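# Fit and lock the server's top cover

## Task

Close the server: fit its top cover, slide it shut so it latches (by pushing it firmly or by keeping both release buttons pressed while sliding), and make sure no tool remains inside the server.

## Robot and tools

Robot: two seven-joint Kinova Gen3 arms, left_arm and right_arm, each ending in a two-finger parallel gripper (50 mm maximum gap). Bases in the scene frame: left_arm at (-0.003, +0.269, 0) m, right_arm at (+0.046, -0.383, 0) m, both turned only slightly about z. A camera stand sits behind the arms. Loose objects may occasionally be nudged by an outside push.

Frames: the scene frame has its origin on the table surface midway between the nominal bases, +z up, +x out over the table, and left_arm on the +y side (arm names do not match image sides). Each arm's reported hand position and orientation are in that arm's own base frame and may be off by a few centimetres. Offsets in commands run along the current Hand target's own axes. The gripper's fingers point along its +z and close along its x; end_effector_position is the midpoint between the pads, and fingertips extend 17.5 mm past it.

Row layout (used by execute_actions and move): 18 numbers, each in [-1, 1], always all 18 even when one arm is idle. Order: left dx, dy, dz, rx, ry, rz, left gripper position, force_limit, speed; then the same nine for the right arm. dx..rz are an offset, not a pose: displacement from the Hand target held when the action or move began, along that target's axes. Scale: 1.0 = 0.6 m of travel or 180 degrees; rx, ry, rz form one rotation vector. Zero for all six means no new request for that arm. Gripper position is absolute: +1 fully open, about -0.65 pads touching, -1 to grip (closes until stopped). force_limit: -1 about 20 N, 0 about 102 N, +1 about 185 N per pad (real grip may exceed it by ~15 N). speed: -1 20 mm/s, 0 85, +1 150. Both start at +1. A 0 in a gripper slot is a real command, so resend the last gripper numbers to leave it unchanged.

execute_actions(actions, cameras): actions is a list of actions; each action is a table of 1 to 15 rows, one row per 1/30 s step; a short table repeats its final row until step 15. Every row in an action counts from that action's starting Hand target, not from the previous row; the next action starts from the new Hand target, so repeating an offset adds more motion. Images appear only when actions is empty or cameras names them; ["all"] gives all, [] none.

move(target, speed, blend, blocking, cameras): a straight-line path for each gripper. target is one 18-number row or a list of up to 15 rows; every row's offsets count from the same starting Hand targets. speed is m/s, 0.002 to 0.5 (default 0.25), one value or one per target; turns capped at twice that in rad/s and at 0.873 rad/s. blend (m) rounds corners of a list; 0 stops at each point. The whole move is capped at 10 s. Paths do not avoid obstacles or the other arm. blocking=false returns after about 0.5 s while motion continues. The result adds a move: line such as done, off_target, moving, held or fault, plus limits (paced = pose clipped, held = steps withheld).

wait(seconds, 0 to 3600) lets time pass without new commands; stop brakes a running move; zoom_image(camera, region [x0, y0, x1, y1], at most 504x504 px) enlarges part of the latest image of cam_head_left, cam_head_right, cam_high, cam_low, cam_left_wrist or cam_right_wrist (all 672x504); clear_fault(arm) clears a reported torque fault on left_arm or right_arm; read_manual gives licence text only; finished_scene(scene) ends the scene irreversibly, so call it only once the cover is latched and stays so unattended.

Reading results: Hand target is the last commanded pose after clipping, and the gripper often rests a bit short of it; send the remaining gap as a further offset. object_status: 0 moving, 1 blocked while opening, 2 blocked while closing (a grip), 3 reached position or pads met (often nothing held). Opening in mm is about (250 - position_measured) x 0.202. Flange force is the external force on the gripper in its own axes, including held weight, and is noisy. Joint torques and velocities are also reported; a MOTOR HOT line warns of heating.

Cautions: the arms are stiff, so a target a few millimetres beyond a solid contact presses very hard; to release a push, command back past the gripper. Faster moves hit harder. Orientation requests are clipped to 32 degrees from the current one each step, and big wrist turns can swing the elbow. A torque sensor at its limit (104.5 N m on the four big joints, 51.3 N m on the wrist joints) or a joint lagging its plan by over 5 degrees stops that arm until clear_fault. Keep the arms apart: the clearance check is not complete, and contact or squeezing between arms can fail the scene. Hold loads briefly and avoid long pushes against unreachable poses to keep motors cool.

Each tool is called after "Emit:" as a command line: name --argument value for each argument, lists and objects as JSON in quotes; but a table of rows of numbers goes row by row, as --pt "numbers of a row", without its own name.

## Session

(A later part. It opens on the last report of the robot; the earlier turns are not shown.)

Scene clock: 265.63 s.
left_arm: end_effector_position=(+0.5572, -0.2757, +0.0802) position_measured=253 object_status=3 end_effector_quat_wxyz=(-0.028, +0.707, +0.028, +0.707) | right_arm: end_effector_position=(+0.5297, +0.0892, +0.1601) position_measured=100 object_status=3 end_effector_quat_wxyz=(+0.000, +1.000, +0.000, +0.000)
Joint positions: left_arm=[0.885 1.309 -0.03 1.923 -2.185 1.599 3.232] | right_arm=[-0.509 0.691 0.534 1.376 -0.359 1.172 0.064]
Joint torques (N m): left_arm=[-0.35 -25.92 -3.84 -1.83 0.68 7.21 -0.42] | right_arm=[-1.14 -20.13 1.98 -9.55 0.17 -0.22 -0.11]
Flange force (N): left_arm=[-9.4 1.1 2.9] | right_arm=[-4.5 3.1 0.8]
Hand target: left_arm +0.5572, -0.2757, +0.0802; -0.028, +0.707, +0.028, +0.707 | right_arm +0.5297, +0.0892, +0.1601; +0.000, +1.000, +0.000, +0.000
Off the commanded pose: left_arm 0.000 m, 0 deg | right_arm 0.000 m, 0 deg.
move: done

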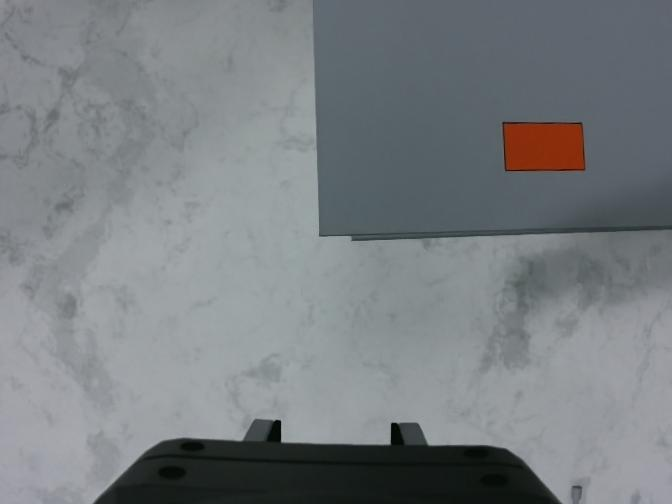

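Emit:
move --pt "0 0.0067 0 0 -0.012 0 -1 1 -0.9 0 0 0 0 0 0 0.35 -1 -0.8" --pt "-0.0335 0.0067 0 0 -0.012 0 -1 1 -0.9 0 0 0 0 0 0 0.35 -1 -0.8" --pt "-0.0467 0.0067 0 0 -0.012 0 -1 1 -0.9 0 0 0 0 0 0 0.35 -1 -0.8" --speed '[0.05,0.05,0.015]' --cameras '["cam_right_wrist","cam_low"]'

Emit:
zoom_image --camera "cam_low" --region '[130, 280, 490, 400]'

Scene clock: 287.50 s.
left_arm: end_effector_position=(+0.5576, -0.2797, +0.0524) position_measured=253 object_status=3 end_effector_quat_wxyz=(-0.028, +0.720, +0.028, +0.693) | right_arm: end_effector_position=(+0.5297, +0.0892, +0.1601) position_measured=100 object_status=3 end_effector_quat_wxyz=(+0.000, +1.000, +0.000, +0.000)
Joint positions: left_arm=[0.88 1.348 -0.017 1.887 -2.189 1.574 3.226] | right_arm=[-0.509 0.691 0.534 1.376 -0.359 1.172 0.064]
Joint torques (N m): left_arm=[-5.4 5 9.17 2.12 -3.5 -16.01 1.08] | right_arm=[-1.1 -20.08 1.98 -9.61 0.14 -0.16 -0.11]
Flange force (N): left_arm=[51.2 -4.6 -26.8] | right_arm=[-5.0 3.1 1.0]
Hand target: left_arm +0.5575, -0.2797, +0.0522; -0.028, +0.720, +0.028, +0.693 | right_arm +0.5297, +0.0892, +0.1601; +0.000, +1.000, +0.000, +0.000
Off the commanded pose: left_arm 0.000 m, 0 deg | right_arm 0.000 m, 0 deg.
move: done
Images, in order (width x height): cam_low 672x504, cam_right_wrist 672x504.

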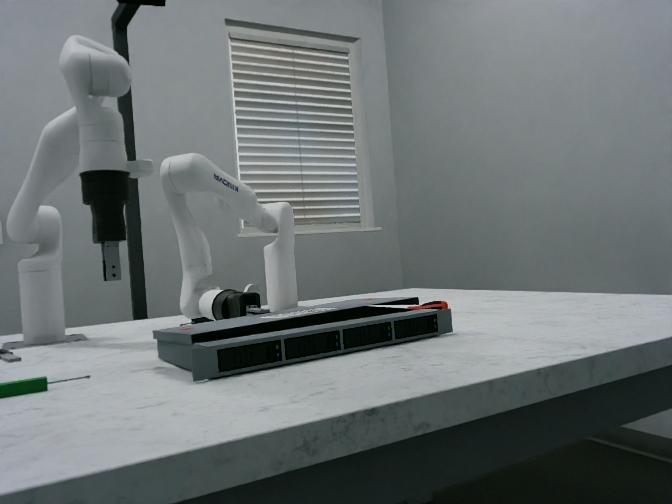

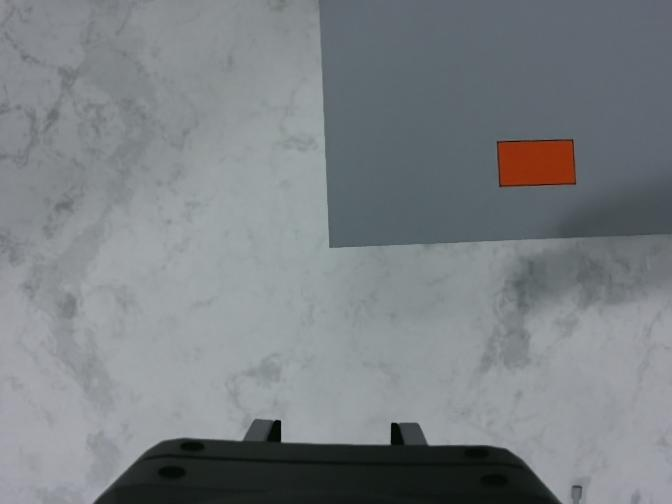

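Scaled by 1.400.

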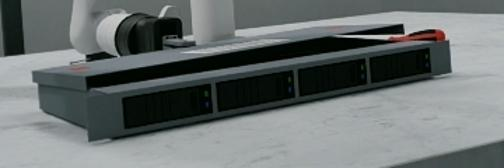

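Emit:
move --pt "0.01 0 0 0 0 0 -1 1 -0.9 0 0 0 0 0 0 0.35 -1 -0.8" --pt "0.0095 0 -0.01 0 0 0 -1 1 -0.9 0 0 0 0 0 0 0.35 -1 -0.8" --pt "-0.001 0 -0.01 0 0 0 -1 1 -0.9 0 0 0 0 0 0 0.35 -1 -0.8" --speed 0.025 --cameras '["cam_right_wrist","cam_low","cam_left_wrist","cam_high"]'

Emit:
zoom_image --camera "cam_low" --region '[130, 280, 490, 400]'

Emit:
zoom_image --camera "cam_high" --region '[180, 140, 320, 340]'

Scene clock: 308.27 s.
left_arm: end_effector_position=(+0.5515, -0.2802, +0.0520) position_measured=253 object_status=3 end_effector_quat_wxyz=(-0.028, +0.720, +0.028, +0.693) | right_arm: end_effector_position=(+0.5297, +0.0892, +0.1601) position_measured=100 object_status=3 end_effector_quat_wxyz=(+0.000, +1.000, +0.000, +0.000)
Joint positions: left_arm=[0.888 1.349 -0.011 1.896 -2.178 1.584 3.232] | right_arm=[-0.509 0.691 0.534 1.376 -0.359 1.172 0.064]
Joint torques (N m): left_arm=[-1.17 3.09 11.3 -0.04 -5.83 -15.6 1.07] | right_arm=[-1.06 -20.12 2 -9.55 0.15 -0.11 -0.11]
Flange force (N): left_arm=[50.5 -12.7 -25.4] | right_arm=[-4.9 3.0 1.1]
Hand target: left_arm +0.5515, -0.2802, +0.0518; -0.028, +0.720, +0.028, +0.693 | right_arm +0.5297, +0.0892, +0.1601; +0.000, +1.000, +0.000, +0.000
Off the commanded pose: left_arm 0.000 m, 0 deg | right_arm 0.000 m, 0 deg.
move: done
Images, in order (width x height): cam_high 672x504, cam_low 672x504, cam_left_wrist 672x504, cam_right_wrist 672x504.

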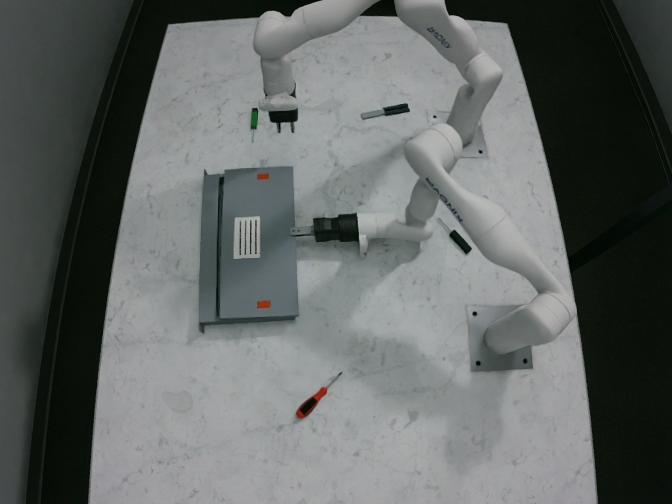

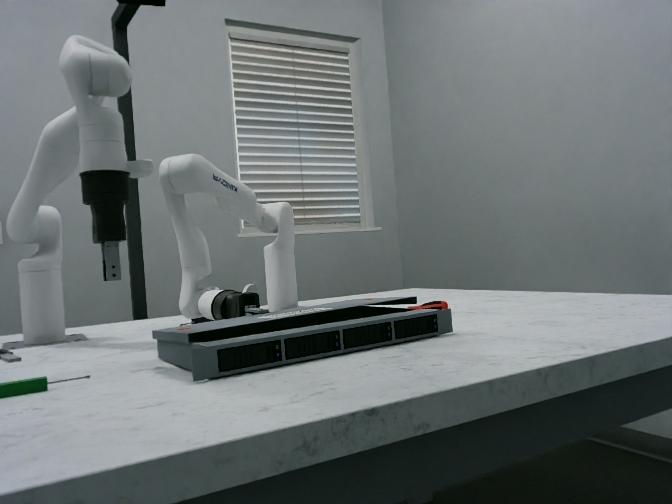

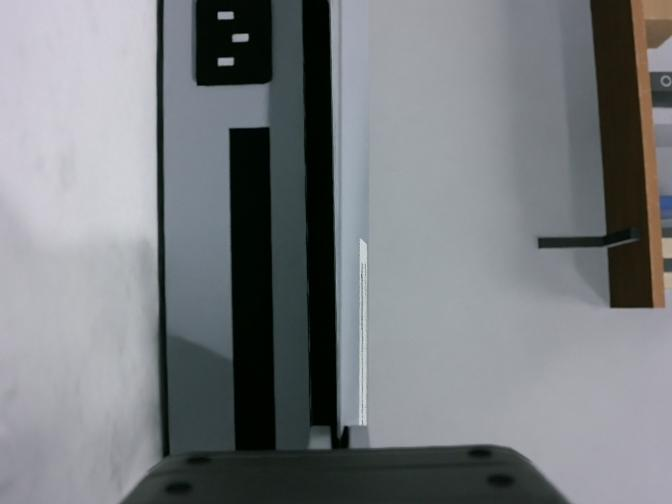

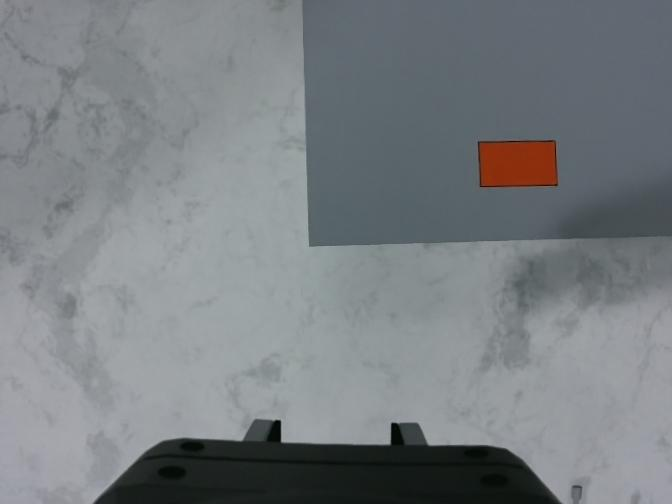

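Scaled by 1.400.

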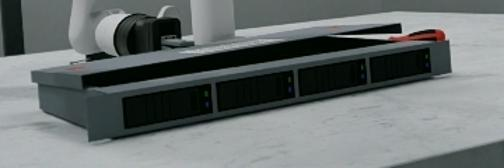

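Scaled by 2.520.

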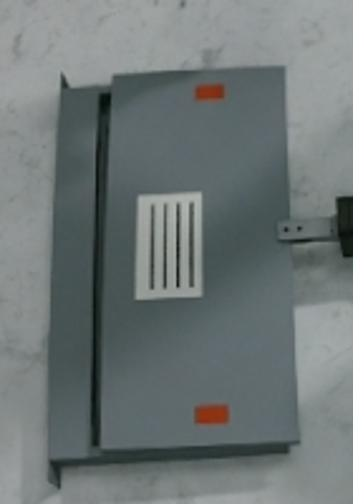

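Emit:
move --target '[0.008,0,0,0,0,0,-1,1,-0.9,0.1,-0.318,-0.1858,0.12,0,0,0.35,-1,-0.8]' --speed 0.25 --cameras '["cam_right_wrist"]'

Emit:
zoom_image --camera "cam_right_wrist" --region '[170, 0, 600, 200]'

Scene clock: 327.90 s.
left_arm: end_effector_position=(+0.5517, -0.2802, +0.0566) position_measured=253 object_status=3 end_effector_quat_wxyz=(-0.028, +0.720, +0.028, +0.693) | right_arm: end_effector_position=(+0.5897, +0.2801, +0.2714) position_measured=100 object_status=3 end_effector_quat_wxyz=(-0.187, +0.982, +0.000, +0.000)
Joint positions: left_arm=[0.888 1.338 -0.011 1.904 -2.179 1.581 3.229] | right_arm=[-0.445 0.801 0.39 0.815 -0.648 1.505 -0.151]
Joint torques (N m): left_arm=[5.02 -8.17 9.34 4.41 -1.1 -4.57 0.81] | right_arm=[-1.05 -24.28 0.15 -10.66 -1.14 -0.39 -0.09]
Flange force (N): left_arm=[20.7 -1.9 13.7] | right_arm=[-6.9 4.6 1.3]
Hand target: left_arm +0.5517, -0.2802, +0.0566; -0.028, +0.720, +0.028, +0.693 | right_arm +0.5897, +0.2801, +0.2714; -0.187, +0.982, +0.000, +0.000
Off the commanded pose: left_arm 0.000 m, 0 deg | right_arm 0.000 m, 0 deg.
move: done

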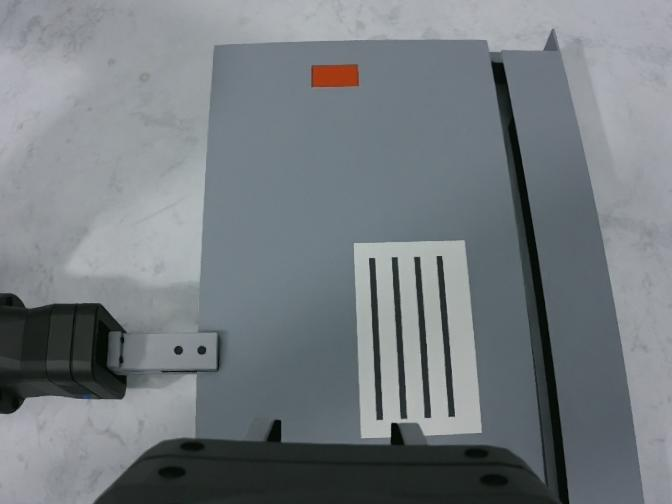

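Scaled by 1.172.

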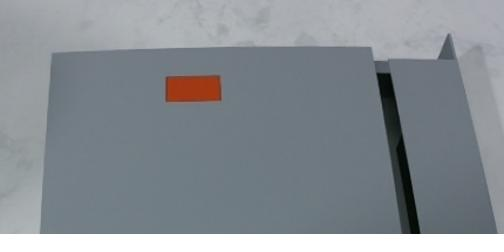

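Emit:
move --pt "0.002 -0.0033 0 0.002 0 0 -1 1 -0.9 0 0 0 0 0 0 0.35 -1 -0.8" --pt "-0.0075 -0.0033 0 0.002 0 0 -1 1 -0.9 0 0 0 0 0 0 0.35 -1 -0.8" --speed 0.025 --cameras '["cam_right_wrist","cam_low"]'

Emit:
zoom_image --camera "cam_low" --region '[130, 280, 490, 400]'

Scene clock: 361.33 s.
left_arm: end_effector_position=(+0.5514, -0.2782, +0.0522) position_measured=253 object_status=3 end_effector_quat_wxyz=(-0.030, +0.720, +0.030, +0.693) | right_arm: end_effector_position=(+0.5897, +0.2800, +0.2714) position_measured=100 object_status=3 end_effector_quat_wxyz=(-0.187, +0.982, +0.000, +0.000)
Joint positions: left_arm=[0.887 1.349 -0.01 1.896 -2.172 1.584 3.231] | right_arm=[-0.445 0.801 0.39 0.815 -0.648 1.505 -0.151]
Joint torques (N m): left_arm=[-2.42 -6.9 5.87 0.82 -2 -7.73 0.98] | right_arm=[-1.04 -24.28 0.13 -10.75 -1.13 -0.38 -0.13]
Flange force (N): left_arm=[27.9 -3.4 -12.4] | right_arm=[-7.5 4.9 1.6]
Hand target: left_arm +0.5514, -0.2782, +0.0521; -0.030, +0.720, +0.030, +0.693 | right_arm +0.5897, +0.2800, +0.2714; -0.187, +0.982, +0.000, +0.000
Off the commanded pose: left_arm 0.000 m, 0 deg | right_arm 0.000 m, 0 deg.
move: done
Images, in order (width x height): cam_low 672x504, cam_right_wrist 672x504.

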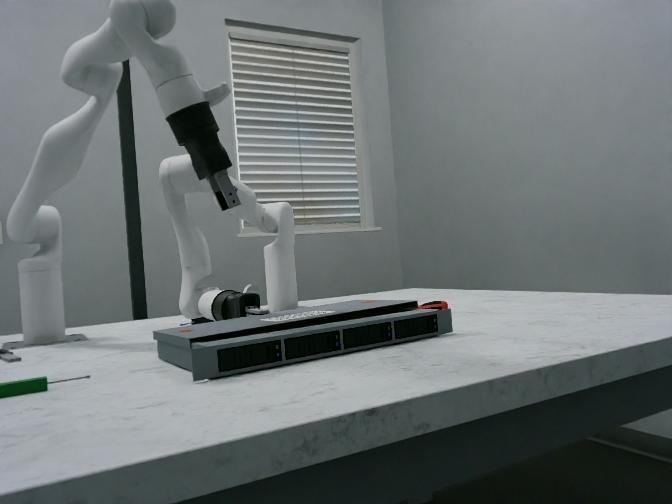

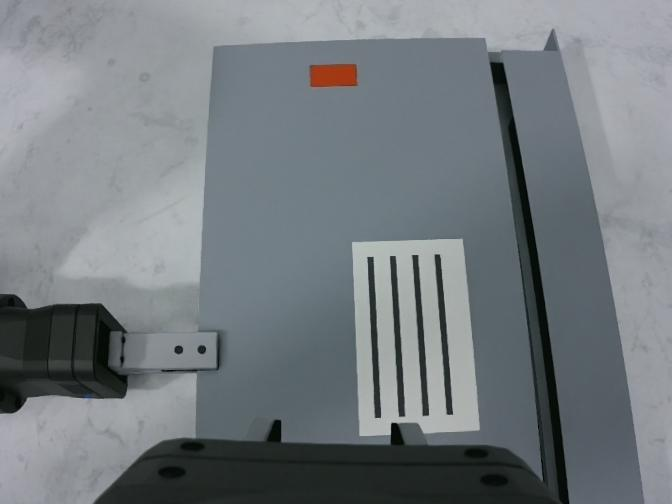

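Scaled by 1.400.

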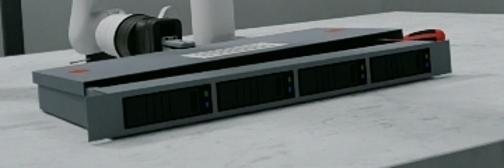

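Emit:
move --pt "0.006 -0.0025 0 0 0 0 -1 1 -0.9 0 0 0 0 0 0 0.35 -1 -0.8" --pt "0 -0.0025 0 0 0 0 -1 1 -0.9 0 0 0 0 0 0 0.35 -1 -0.8" --speed 0.025 --cameras '["cam_right_wrist","cam_low"]'

Emit:
zoom_image --camera "cam_low" --region '[130, 280, 490, 400]'

Scene clock: 373.53 s.
left_arm: end_effector_position=(+0.5513, -0.2767, +0.0523) position_measured=253 object_status=3 end_effector_quat_wxyz=(-0.030, +0.720, +0.030, +0.693) | right_arm: end_effector_position=(+0.5897, +0.2800, +0.2714) position_measured=100 object_status=3 end_effector_quat_wxyz=(-0.187, +0.982, +0.000, +0.000)
Joint positions: left_arm=[0.886 1.349 -0.011 1.9 -2.174 1.585 3.235] | right_arm=[-0.445 0.801 0.39 0.815 -0.648 1.505 -0.151]
Joint torques (N m): left_arm=[-11.1 -10.45 -1.38 1.77 2.67 -4.82 0.71] | right_arm=[-1.12 -24.33 0.15 -10.73 -1.09 -0.41 -0.13]
Flange force (N): left_arm=[18.4 8.8 -18.0] | right_arm=[-7.0 4.9 1.4]
Hand target: left_arm +0.5513, -0.2767, +0.0522; -0.030, +0.720, +0.030, +0.693 | right_arm +0.5897, +0.2800, +0.2714; -0.187, +0.982, +0.000, +0.000
Off the commanded pose: left_arm 0.000 m, 0 deg | right_arm 0.000 m, 0 deg.
move: done
Images, in order (width x height): cam_low 672x504, cam_right_wrist 672x504.

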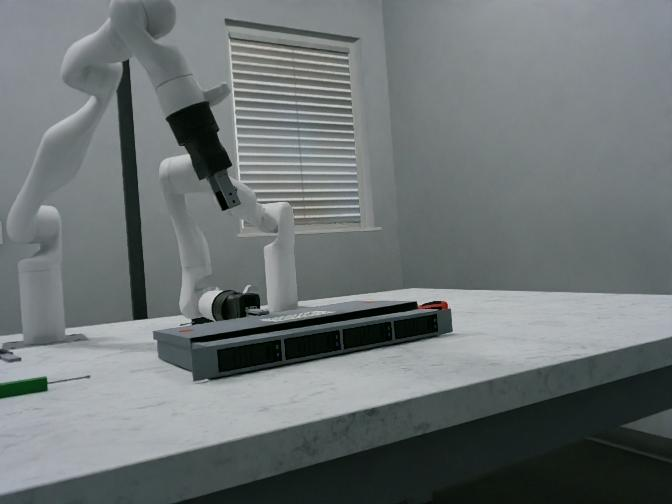

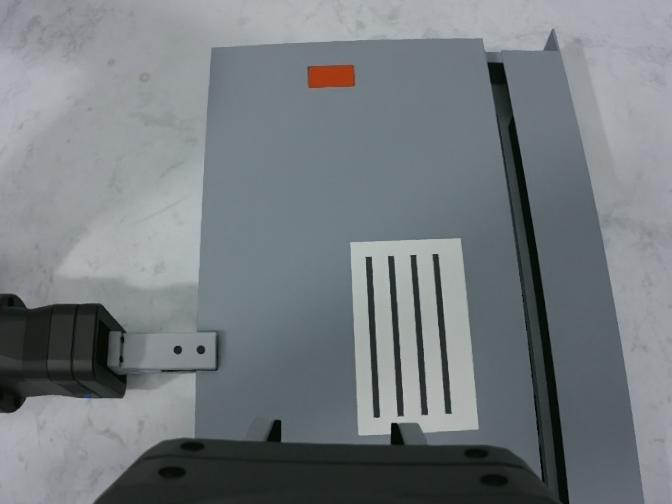

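Scaled by 1.400.

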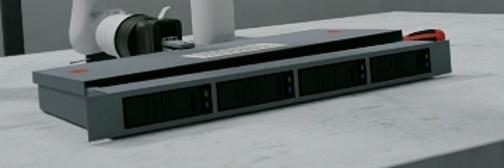

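Emit:
move --pt "0.006 0.001 0 -0.003 0 0 -1 1 -0.9 0 0 0 0 0 0 0.35 -1 -0.8" --pt "-0.001 0.001 0 -0.003 0 0 -1 1 -0.9 0 0 0 0 0 0 0.35 -1 -0.8" --speed 0.025 --cameras '["cam_right_wrist","cam_low"]'

Emit:
zoom_image --camera "cam_low" --region '[150, 280, 330, 390]'

Emit:
zoom_image --camera "cam_low" --region '[300, 280, 480, 390]'

Emit:
zoom_image --camera "cam_right_wrist" --region '[440, 10, 600, 130]'

Scene clock: 393.90 s.
left_arm: end_effector_position=(+0.5513, -0.2773, +0.0516) position_measured=253 object_status=3 end_effector_quat_wxyz=(-0.027, +0.720, +0.027, +0.693) | right_arm: end_effector_position=(+0.5897, +0.2800, +0.2714) position_measured=100 object_status=3 end_effector_quat_wxyz=(-0.187, +0.982, +0.000, +0.000)
Joint positions: left_arm=[0.885 1.351 -0.015 1.905 -2.185 1.588 3.243] | right_arm=[-0.445 0.801 0.39 0.815 -0.648 1.505 -0.151]
Joint torques (N m): left_arm=[-6.83 -13.16 -0.38 1.2 1 -2.87 0.5] | right_arm=[-1.06 -24.21 0.17 -10.75 -1.11 -0.36 -0.12]
Flange force (N): left_arm=[13.4 5.5 -12.0] | right_arm=[-7.7 5.0 1.6]
Hand target: left_arm +0.5513, -0.2773, +0.0515; -0.027, +0.720, +0.027, +0.693 | right_arm +0.5897, +0.2800, +0.2714; -0.187, +0.982, +0.000, +0.000
Off the commanded pose: left_arm 0.000 m, 0 deg | right_arm 0.000 m, 0 deg.
move: done
Images, in order (width x height): cam_low 672x504, cam_right_wrist 672x504.

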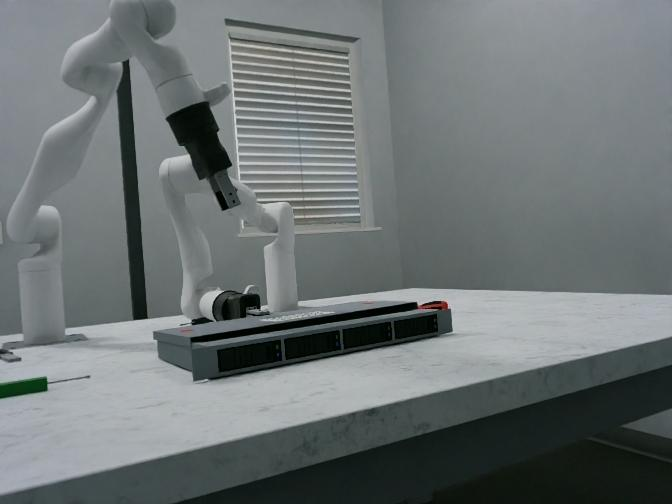

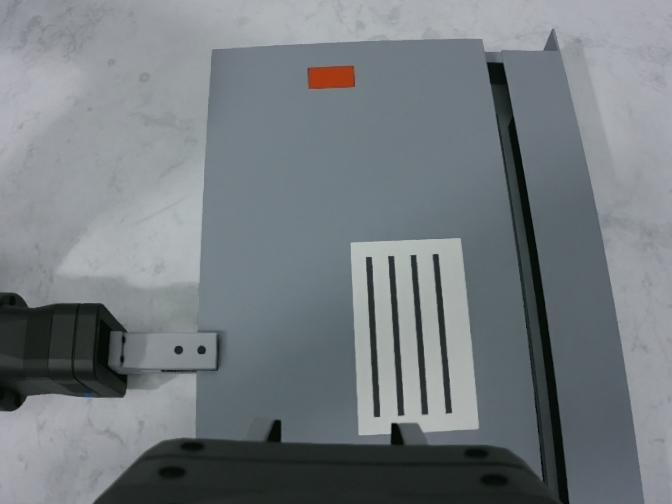

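Scaled by 2.800.

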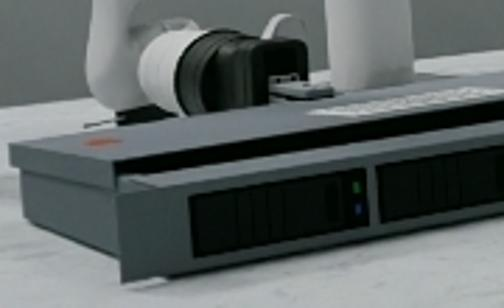

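Scaled by 2.800.

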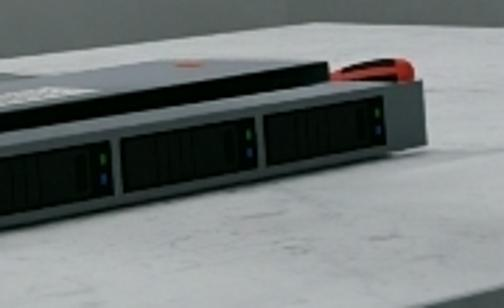

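Scaled by 3.150.

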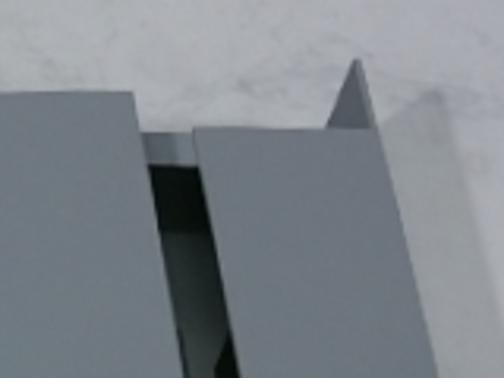

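Emit:
move --target '[0.002,0,0,0,-0.02,0,-1,1,-0.9,0,0,0,0,0,0,0.35,-1,-0.8]' --speed 0.02 --cameras '["cam_right_wrist","cam_low"]'

Emit:
zoom_image --camera "cam_low" --region '[150, 280, 330, 390]'

Emit:
zoom_image --camera "cam_low" --region '[300, 280, 480, 390]'

Emit:
zoom_image --camera "cam_right_wrist" --region '[440, 10, 600, 130]'

Scene clock: 408.83 s.
left_arm: end_effector_position=(+0.5513, -0.2773, +0.0528) position_measured=253 object_status=3 end_effector_quat_wxyz=(-0.026, +0.741, +0.028, +0.670) | right_arm: end_effector_position=(+0.5897, +0.2800, +0.2714) position_measured=100 object_status=3 end_effector_quat_wxyz=(-0.187, +0.982, +0.000, +0.000)
Joint positions: left_arm=[0.869 1.296 0.003 1.94 -2.201 1.528 3.217] | right_arm=[-0.445 0.801 0.39 0.815 -0.648 1.505 -0.151]
Joint torques (N m): left_arm=[-6.05 -12.58 0.47 1.2 0.72 -3.43 0.35] | right_arm=[-1.11 -24.24 0.16 -10.77 -1.17 -0.38 -0.11]
Flange force (N): left_arm=[13.0 3.7 -12.6] | right_arm=[-7.6 5.0 1.5]
Hand target: left_arm +0.5513, -0.2773, +0.0528; -0.026, +0.741, +0.028, +0.670 | right_arm +0.5897, +0.2800, +0.2714; -0.187, +0.982, +0.000, +0.000
Off the commanded pose: left_arm 0.000 m, 0 deg | right_arm 0.000 m, 0 deg.
move: done
Images, in order (width x height): cam_low 672x504, cam_right_wrist 672x504.

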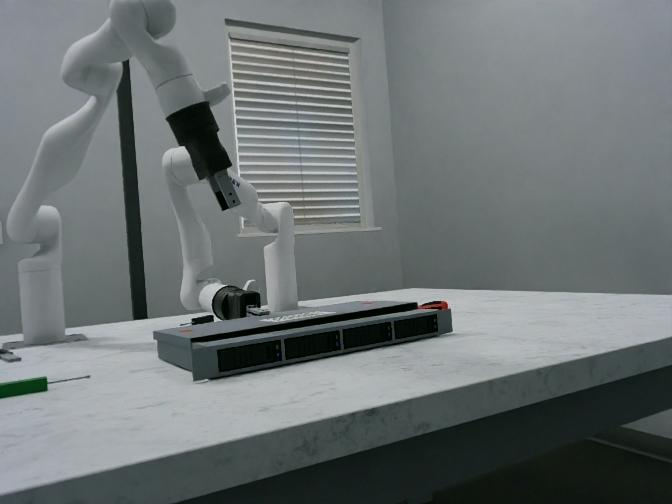

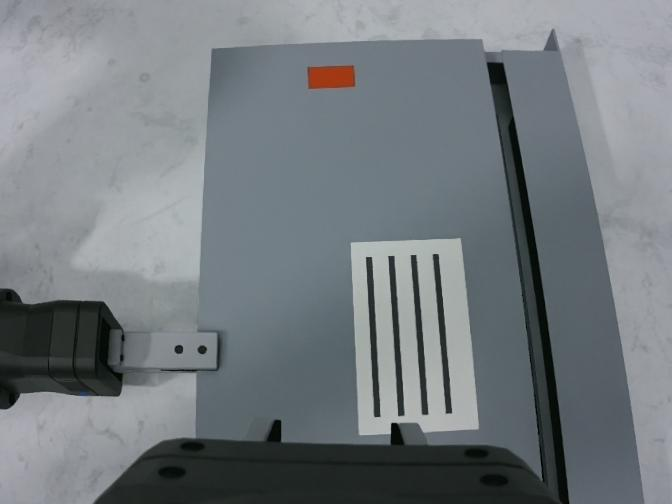

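Scaled by 2.800.

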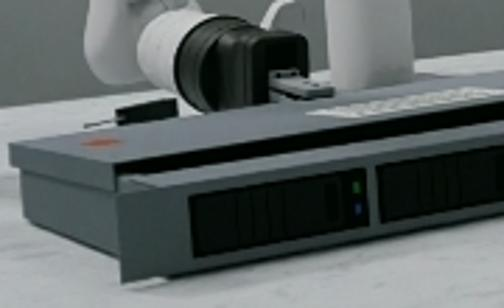

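Scaled by 2.800.

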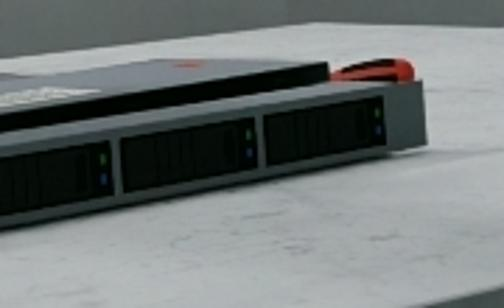

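Scaled by 3.150.

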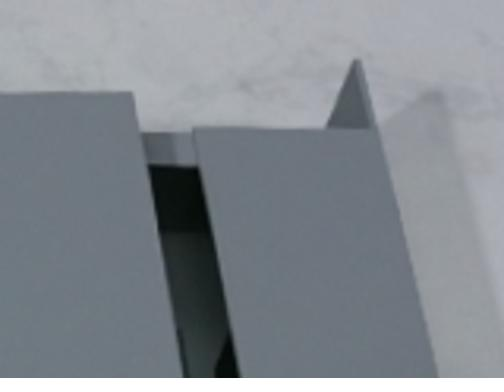

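Emit:
move --pt "0.007 0 0 0 0.012 0 -1 1 -0.9 0 0 0 0 0 0 0.35 -1 -0.8" --pt "0.007 0 0.0045 0 0.012 0 -1 1 -0.9 0 0 0 0 0 0 0.35 -1 -0.8" --pt "-0.003 0 0.0045 0 0.012 0 -1 1 -0.9 0 0 0 0 0 0 0.35 -1 -0.8" --speed 0.025 --cameras '["cam_right_wrist","cam_low"]'

Emit:
zoom_image --camera "cam_low" --region '[130, 280, 490, 400]'

Scene clock: 424.43 s.
left_arm: end_effector_position=(+0.5539, -0.2771, +0.0507) position_measured=253 object_status=3 end_effector_quat_wxyz=(-0.026, +0.728, +0.027, +0.684) | right_arm: end_effector_position=(+0.5897, +0.2800, +0.2714) position_measured=100 object_status=3 end_effector_quat_wxyz=(-0.187, +0.982, +0.000, +0.000)
Joint positions: left_arm=[0.875 1.332 -0.01 1.914 -2.196 1.561 3.231] | right_arm=[-0.445 0.801 0.39 0.815 -0.648 1.505 -0.151]
Joint torques (N m): left_arm=[-2.33 -14.95 1.2 3.9 2.05 -0.31 -0.09] | right_arm=[-1.04 -24.28 0.15 -10.74 -1.12 -0.35 -0.09]
Flange force (N): left_arm=[5.7 6.6 5.5] | right_arm=[-7.5 4.8 1.6]
Hand target: left_arm +0.5538, -0.2771, +0.0507; -0.026, +0.728, +0.027, +0.684 | right_arm +0.5897, +0.2800, +0.2714; -0.187, +0.982, +0.000, +0.000
Off the commanded pose: left_arm 0.000 m, 0 deg | right_arm 0.000 m, 0 deg.
move: done
Images, in order (width x height): cam_low 672x504, cam_right_wrist 672x504.

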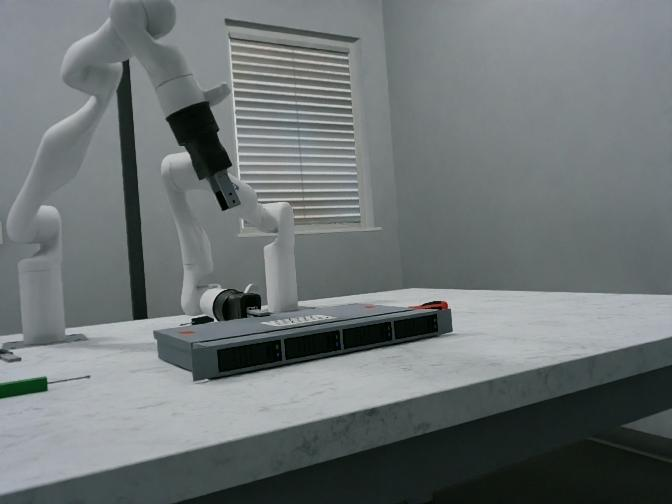

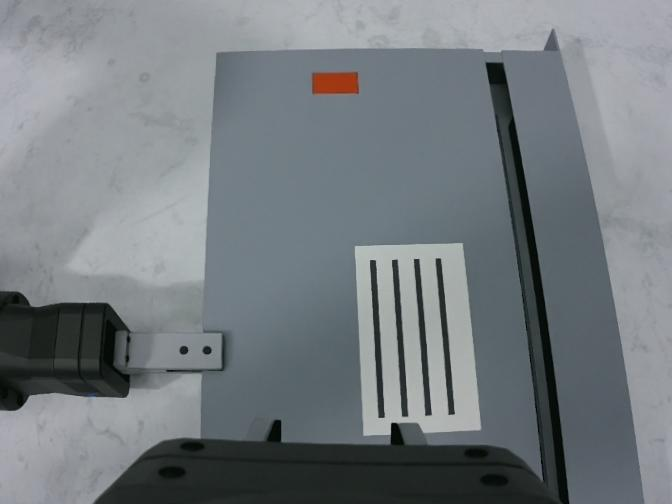

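Scaled by 1.400.

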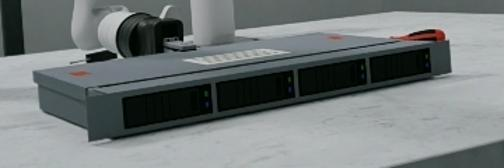

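Emit:
move --pt "-0.003 0 0 0 0.018 0 -1 1 -0.9 0 0 0 0 0 0 0.35 -1 -0.8" --pt "-0.005 0 0 0 0.018 0 -1 1 -0.9 0 0 0 0 0 0 0.35 -1 -0.8" --speed 0.02 --cameras '["cam_left_wrist"]'

Scene clock: 432.73 s.
left_arm: end_effector_position=(+0.5537, -0.2771, +0.0477) position_measured=253 object_status=3 end_effector_quat_wxyz=(-0.027, +0.709, +0.027, +0.704) | right_arm: end_effector_position=(+0.5897, +0.2800, +0.2714) position_measured=100 object_status=3 end_effector_quat_wxyz=(-0.187, +0.982, +0.000, +0.000)
Joint positions: left_arm=[0.889 1.386 -0.025 1.876 -2.18 1.613 3.254] | right_arm=[-0.445 0.801 0.39 0.815 -0.648 1.505 -0.151]
Joint torques (N m): left_arm=[-2.8 -14.76 0.4 3.49 2.16 0.37 0.01] | right_arm=[-1.07 -24.29 0.19 -10.7 -1.12 -0.38 -0.09]
Flange force (N): left_arm=[7.0 7.5 5.2] | right_arm=[-7.1 4.8 1.4]
Hand target: left_arm +0.5536, -0.2771, +0.0477; -0.027, +0.709, +0.027, +0.704 | right_arm +0.5897, +0.2800, +0.2714; -0.187, +0.982, +0.000, +0.000
Off the commanded pose: left_arm 0.000 m, 0 deg | right_arm 0.000 m, 0 deg.
move: done

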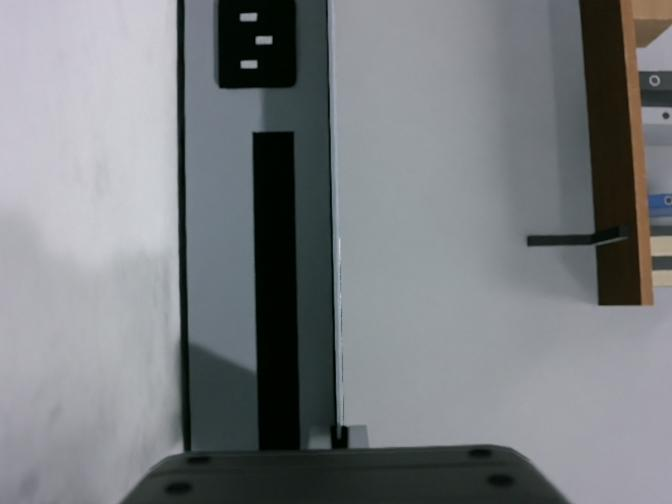

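Emit:
move --pt "0 0 0 0 0 0 -0.5 1 -0.9 0 0 0 0 0 0 0.35 -1 -0.8" --pt "0 0 -0.06 0 0 0 -1 -1 0 0 0 0 0 0 0 0.35 -1 -0.8" --pt "0.0085 0 -0.025 0 0 0 -1 -1 0 0 0 0 0 0 0 0.35 -1 -0.8" --pt "0.0085 0 0.002 0 0 0 -1 -1 0 0 0 0 0 0 0 0.35 -1 -0.8" --speed '[0.02,0.06,0.08,0.04]' --cameras '["cam_left_wrist","cam_right_wrist"]'

Scene clock: 448.00 s.
left_arm: end_effector_position=(+0.5548, -0.2770, +0.0528) position_measured=251 object_status=3 end_effector_quat_wxyz=(-0.027, +0.709, +0.027, +0.704) | right_arm: end_effector_position=(+0.5897, +0.2800, +0.2714) position_measured=100 object_status=3 end_effector_quat_wxyz=(-0.187, +0.982, +0.000, +0.000)
Joint positions: left_arm=[0.887 1.373 -0.026 1.883 -2.183 1.61 3.25] | right_arm=[-0.445 0.801 0.39 0.815 -0.648 1.505 -0.151]
Joint torques (N m): left_arm=[-6.3 -20.85 -4.61 -2.94 -0.23 1.94 -0.35] | right_arm=[-1.09 -24.3 0.12 -10.76 -1.12 -0.36 -0.1]
Flange force (N): left_arm=[3.6 0.4 -17.9] | right_arm=[-7.4 5.0 1.6]
Hand target: left_arm +0.5549, -0.2770, +0.0528; -0.027, +0.709, +0.027, +0.704 | right_arm +0.5897, +0.2800, +0.2714; -0.187, +0.982, +0.000, +0.000
Off the commanded pose: left_arm 0.000 m, 0 deg | right_arm 0.000 m, 0 deg.
move: done

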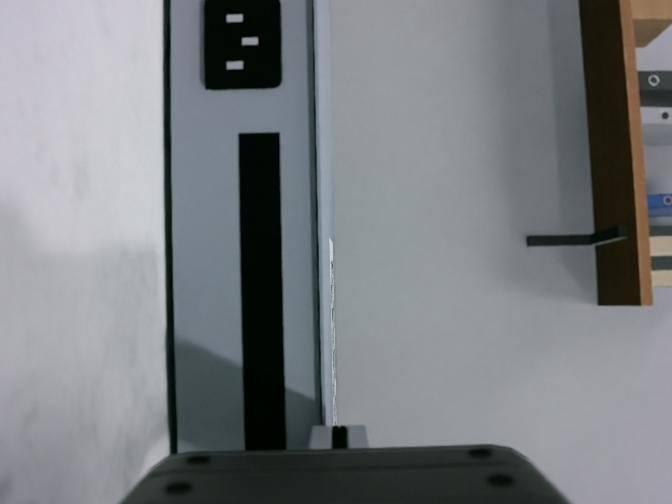

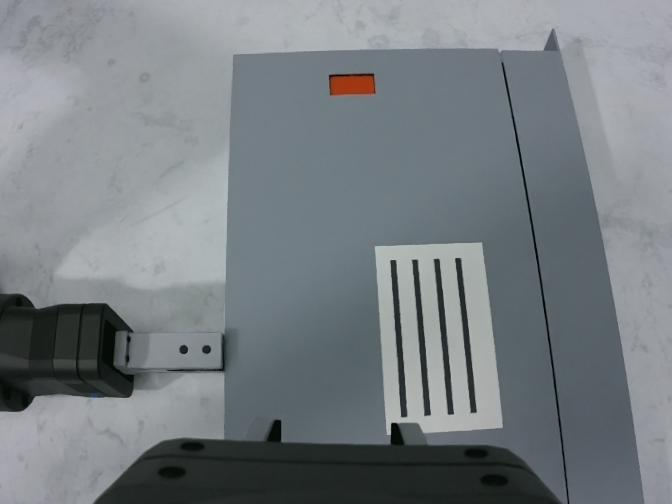

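Emit:
move --pt "0 0 0.0135 0 0 0 -1 -1 0 0 0 0 0 0 0 0.35 -1 -0.8" --speed 0.02 --cameras '["cam_right_wrist"]'

Emit:
zoom_image --camera "cam_right_wrist" --region '[440, 10, 640, 210]'

Scene clock: 454.13 s.
left_arm: end_effector_position=(+0.5629, -0.2765, +0.0527) position_measured=251 object_status=3 end_effector_quat_wxyz=(-0.027, +0.709, +0.027, +0.704) | right_arm: end_effector_position=(+0.5897, +0.2800, +0.2714) position_measured=100 object_status=3 end_effector_quat_wxyz=(-0.187, +0.982, +0.000, +0.000)
Joint positions: left_arm=[0.876 1.372 -0.034 1.87 -2.197 1.596 3.242] | right_arm=[-0.445 0.801 0.39 0.815 -0.648 1.505 -0.151]
Joint torques (N m): left_arm=[-19.4 -21.81 -12.53 -11.16 -2.38 -1.76 -0.19] | right_arm=[-1.09 -24.25 0.15 -10.75 -1.12 -0.41 -0.14]
Flange force (N): left_arm=[14.3 -2.8 -66.7] | right_arm=[-7.5 5.0 1.5]
Hand target: left_arm +0.5630, -0.2764, +0.0527; -0.027, +0.709, +0.027, +0.704 | right_arm +0.5897, +0.2800, +0.2714; -0.187, +0.982, +0.000, +0.000
Off the commanded pose: left_arm 0.000 m, 0 deg | right_arm 0.000 m, 0 deg.
move: done

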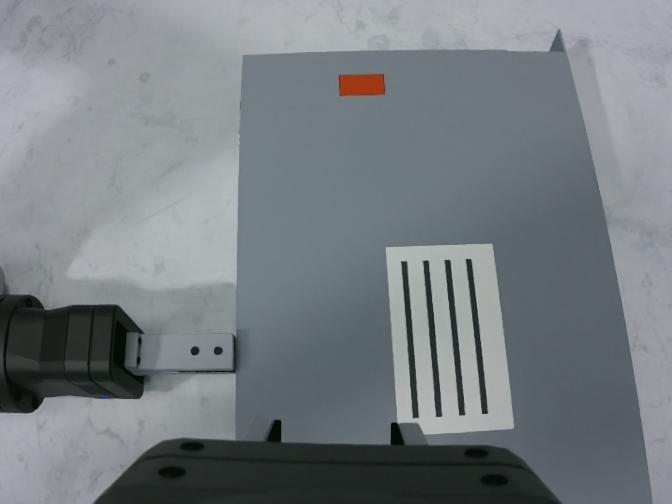

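Scaled by 2.520.

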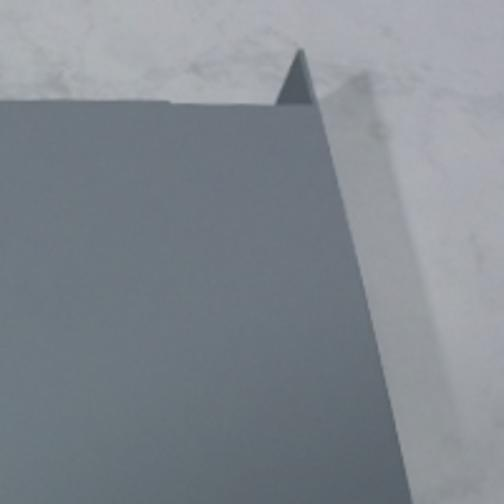

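Emit:
move --target '[0,0,-0.02,0,0,0,-1,-1,0,0,0,0,0,0,0,0.35,-1,-0.8]'

Emit:
finished_scene --scene 2

Scene clock: 469.30 s.
left_arm: end_effector_position=(+0.5511, -0.2773, +0.0528) position_measured=251 object_status=3 end_effector_quat_wxyz=(-0.027, +0.709, +0.027, +0.704) | right_arm: end_effector_position=(+0.5897, +0.2800, +0.2714) position_measured=100 object_status=3 end_effector_quat_wxyz=(-0.187, +0.982, +0.000, +0.000)
Joint positions: left_arm=[0.893 1.374 -0.022 1.889 -2.176 1.616 3.253] | right_arm=[-0.445 0.801 0.39 0.815 -0.648 1.505 -0.151]
Joint torques (N m): left_arm=[-0.46 -21.17 -1.28 -0.04 0.38 3.73 -0.39] | right_arm=[-0.98 -24.3 0.12 -10.69 -1.13 -0.4 -0.11]
Flange force (N): left_arm=[-1.6 0.6 1.9] | right_arm=[-7.1 4.6 1.4]
Hand target: left_arm +0.5510, -0.2773, +0.0528; -0.027, +0.709, +0.027, +0.704 | right_arm +0.5897, +0.2800, +0.2714; -0.187, +0.982, +0.000, +0.000
Off the commanded pose: left_arm 0.000 m, 0 deg | right_arm 0.000 m, 0 deg.
move: done

The scene is finished: the task was done.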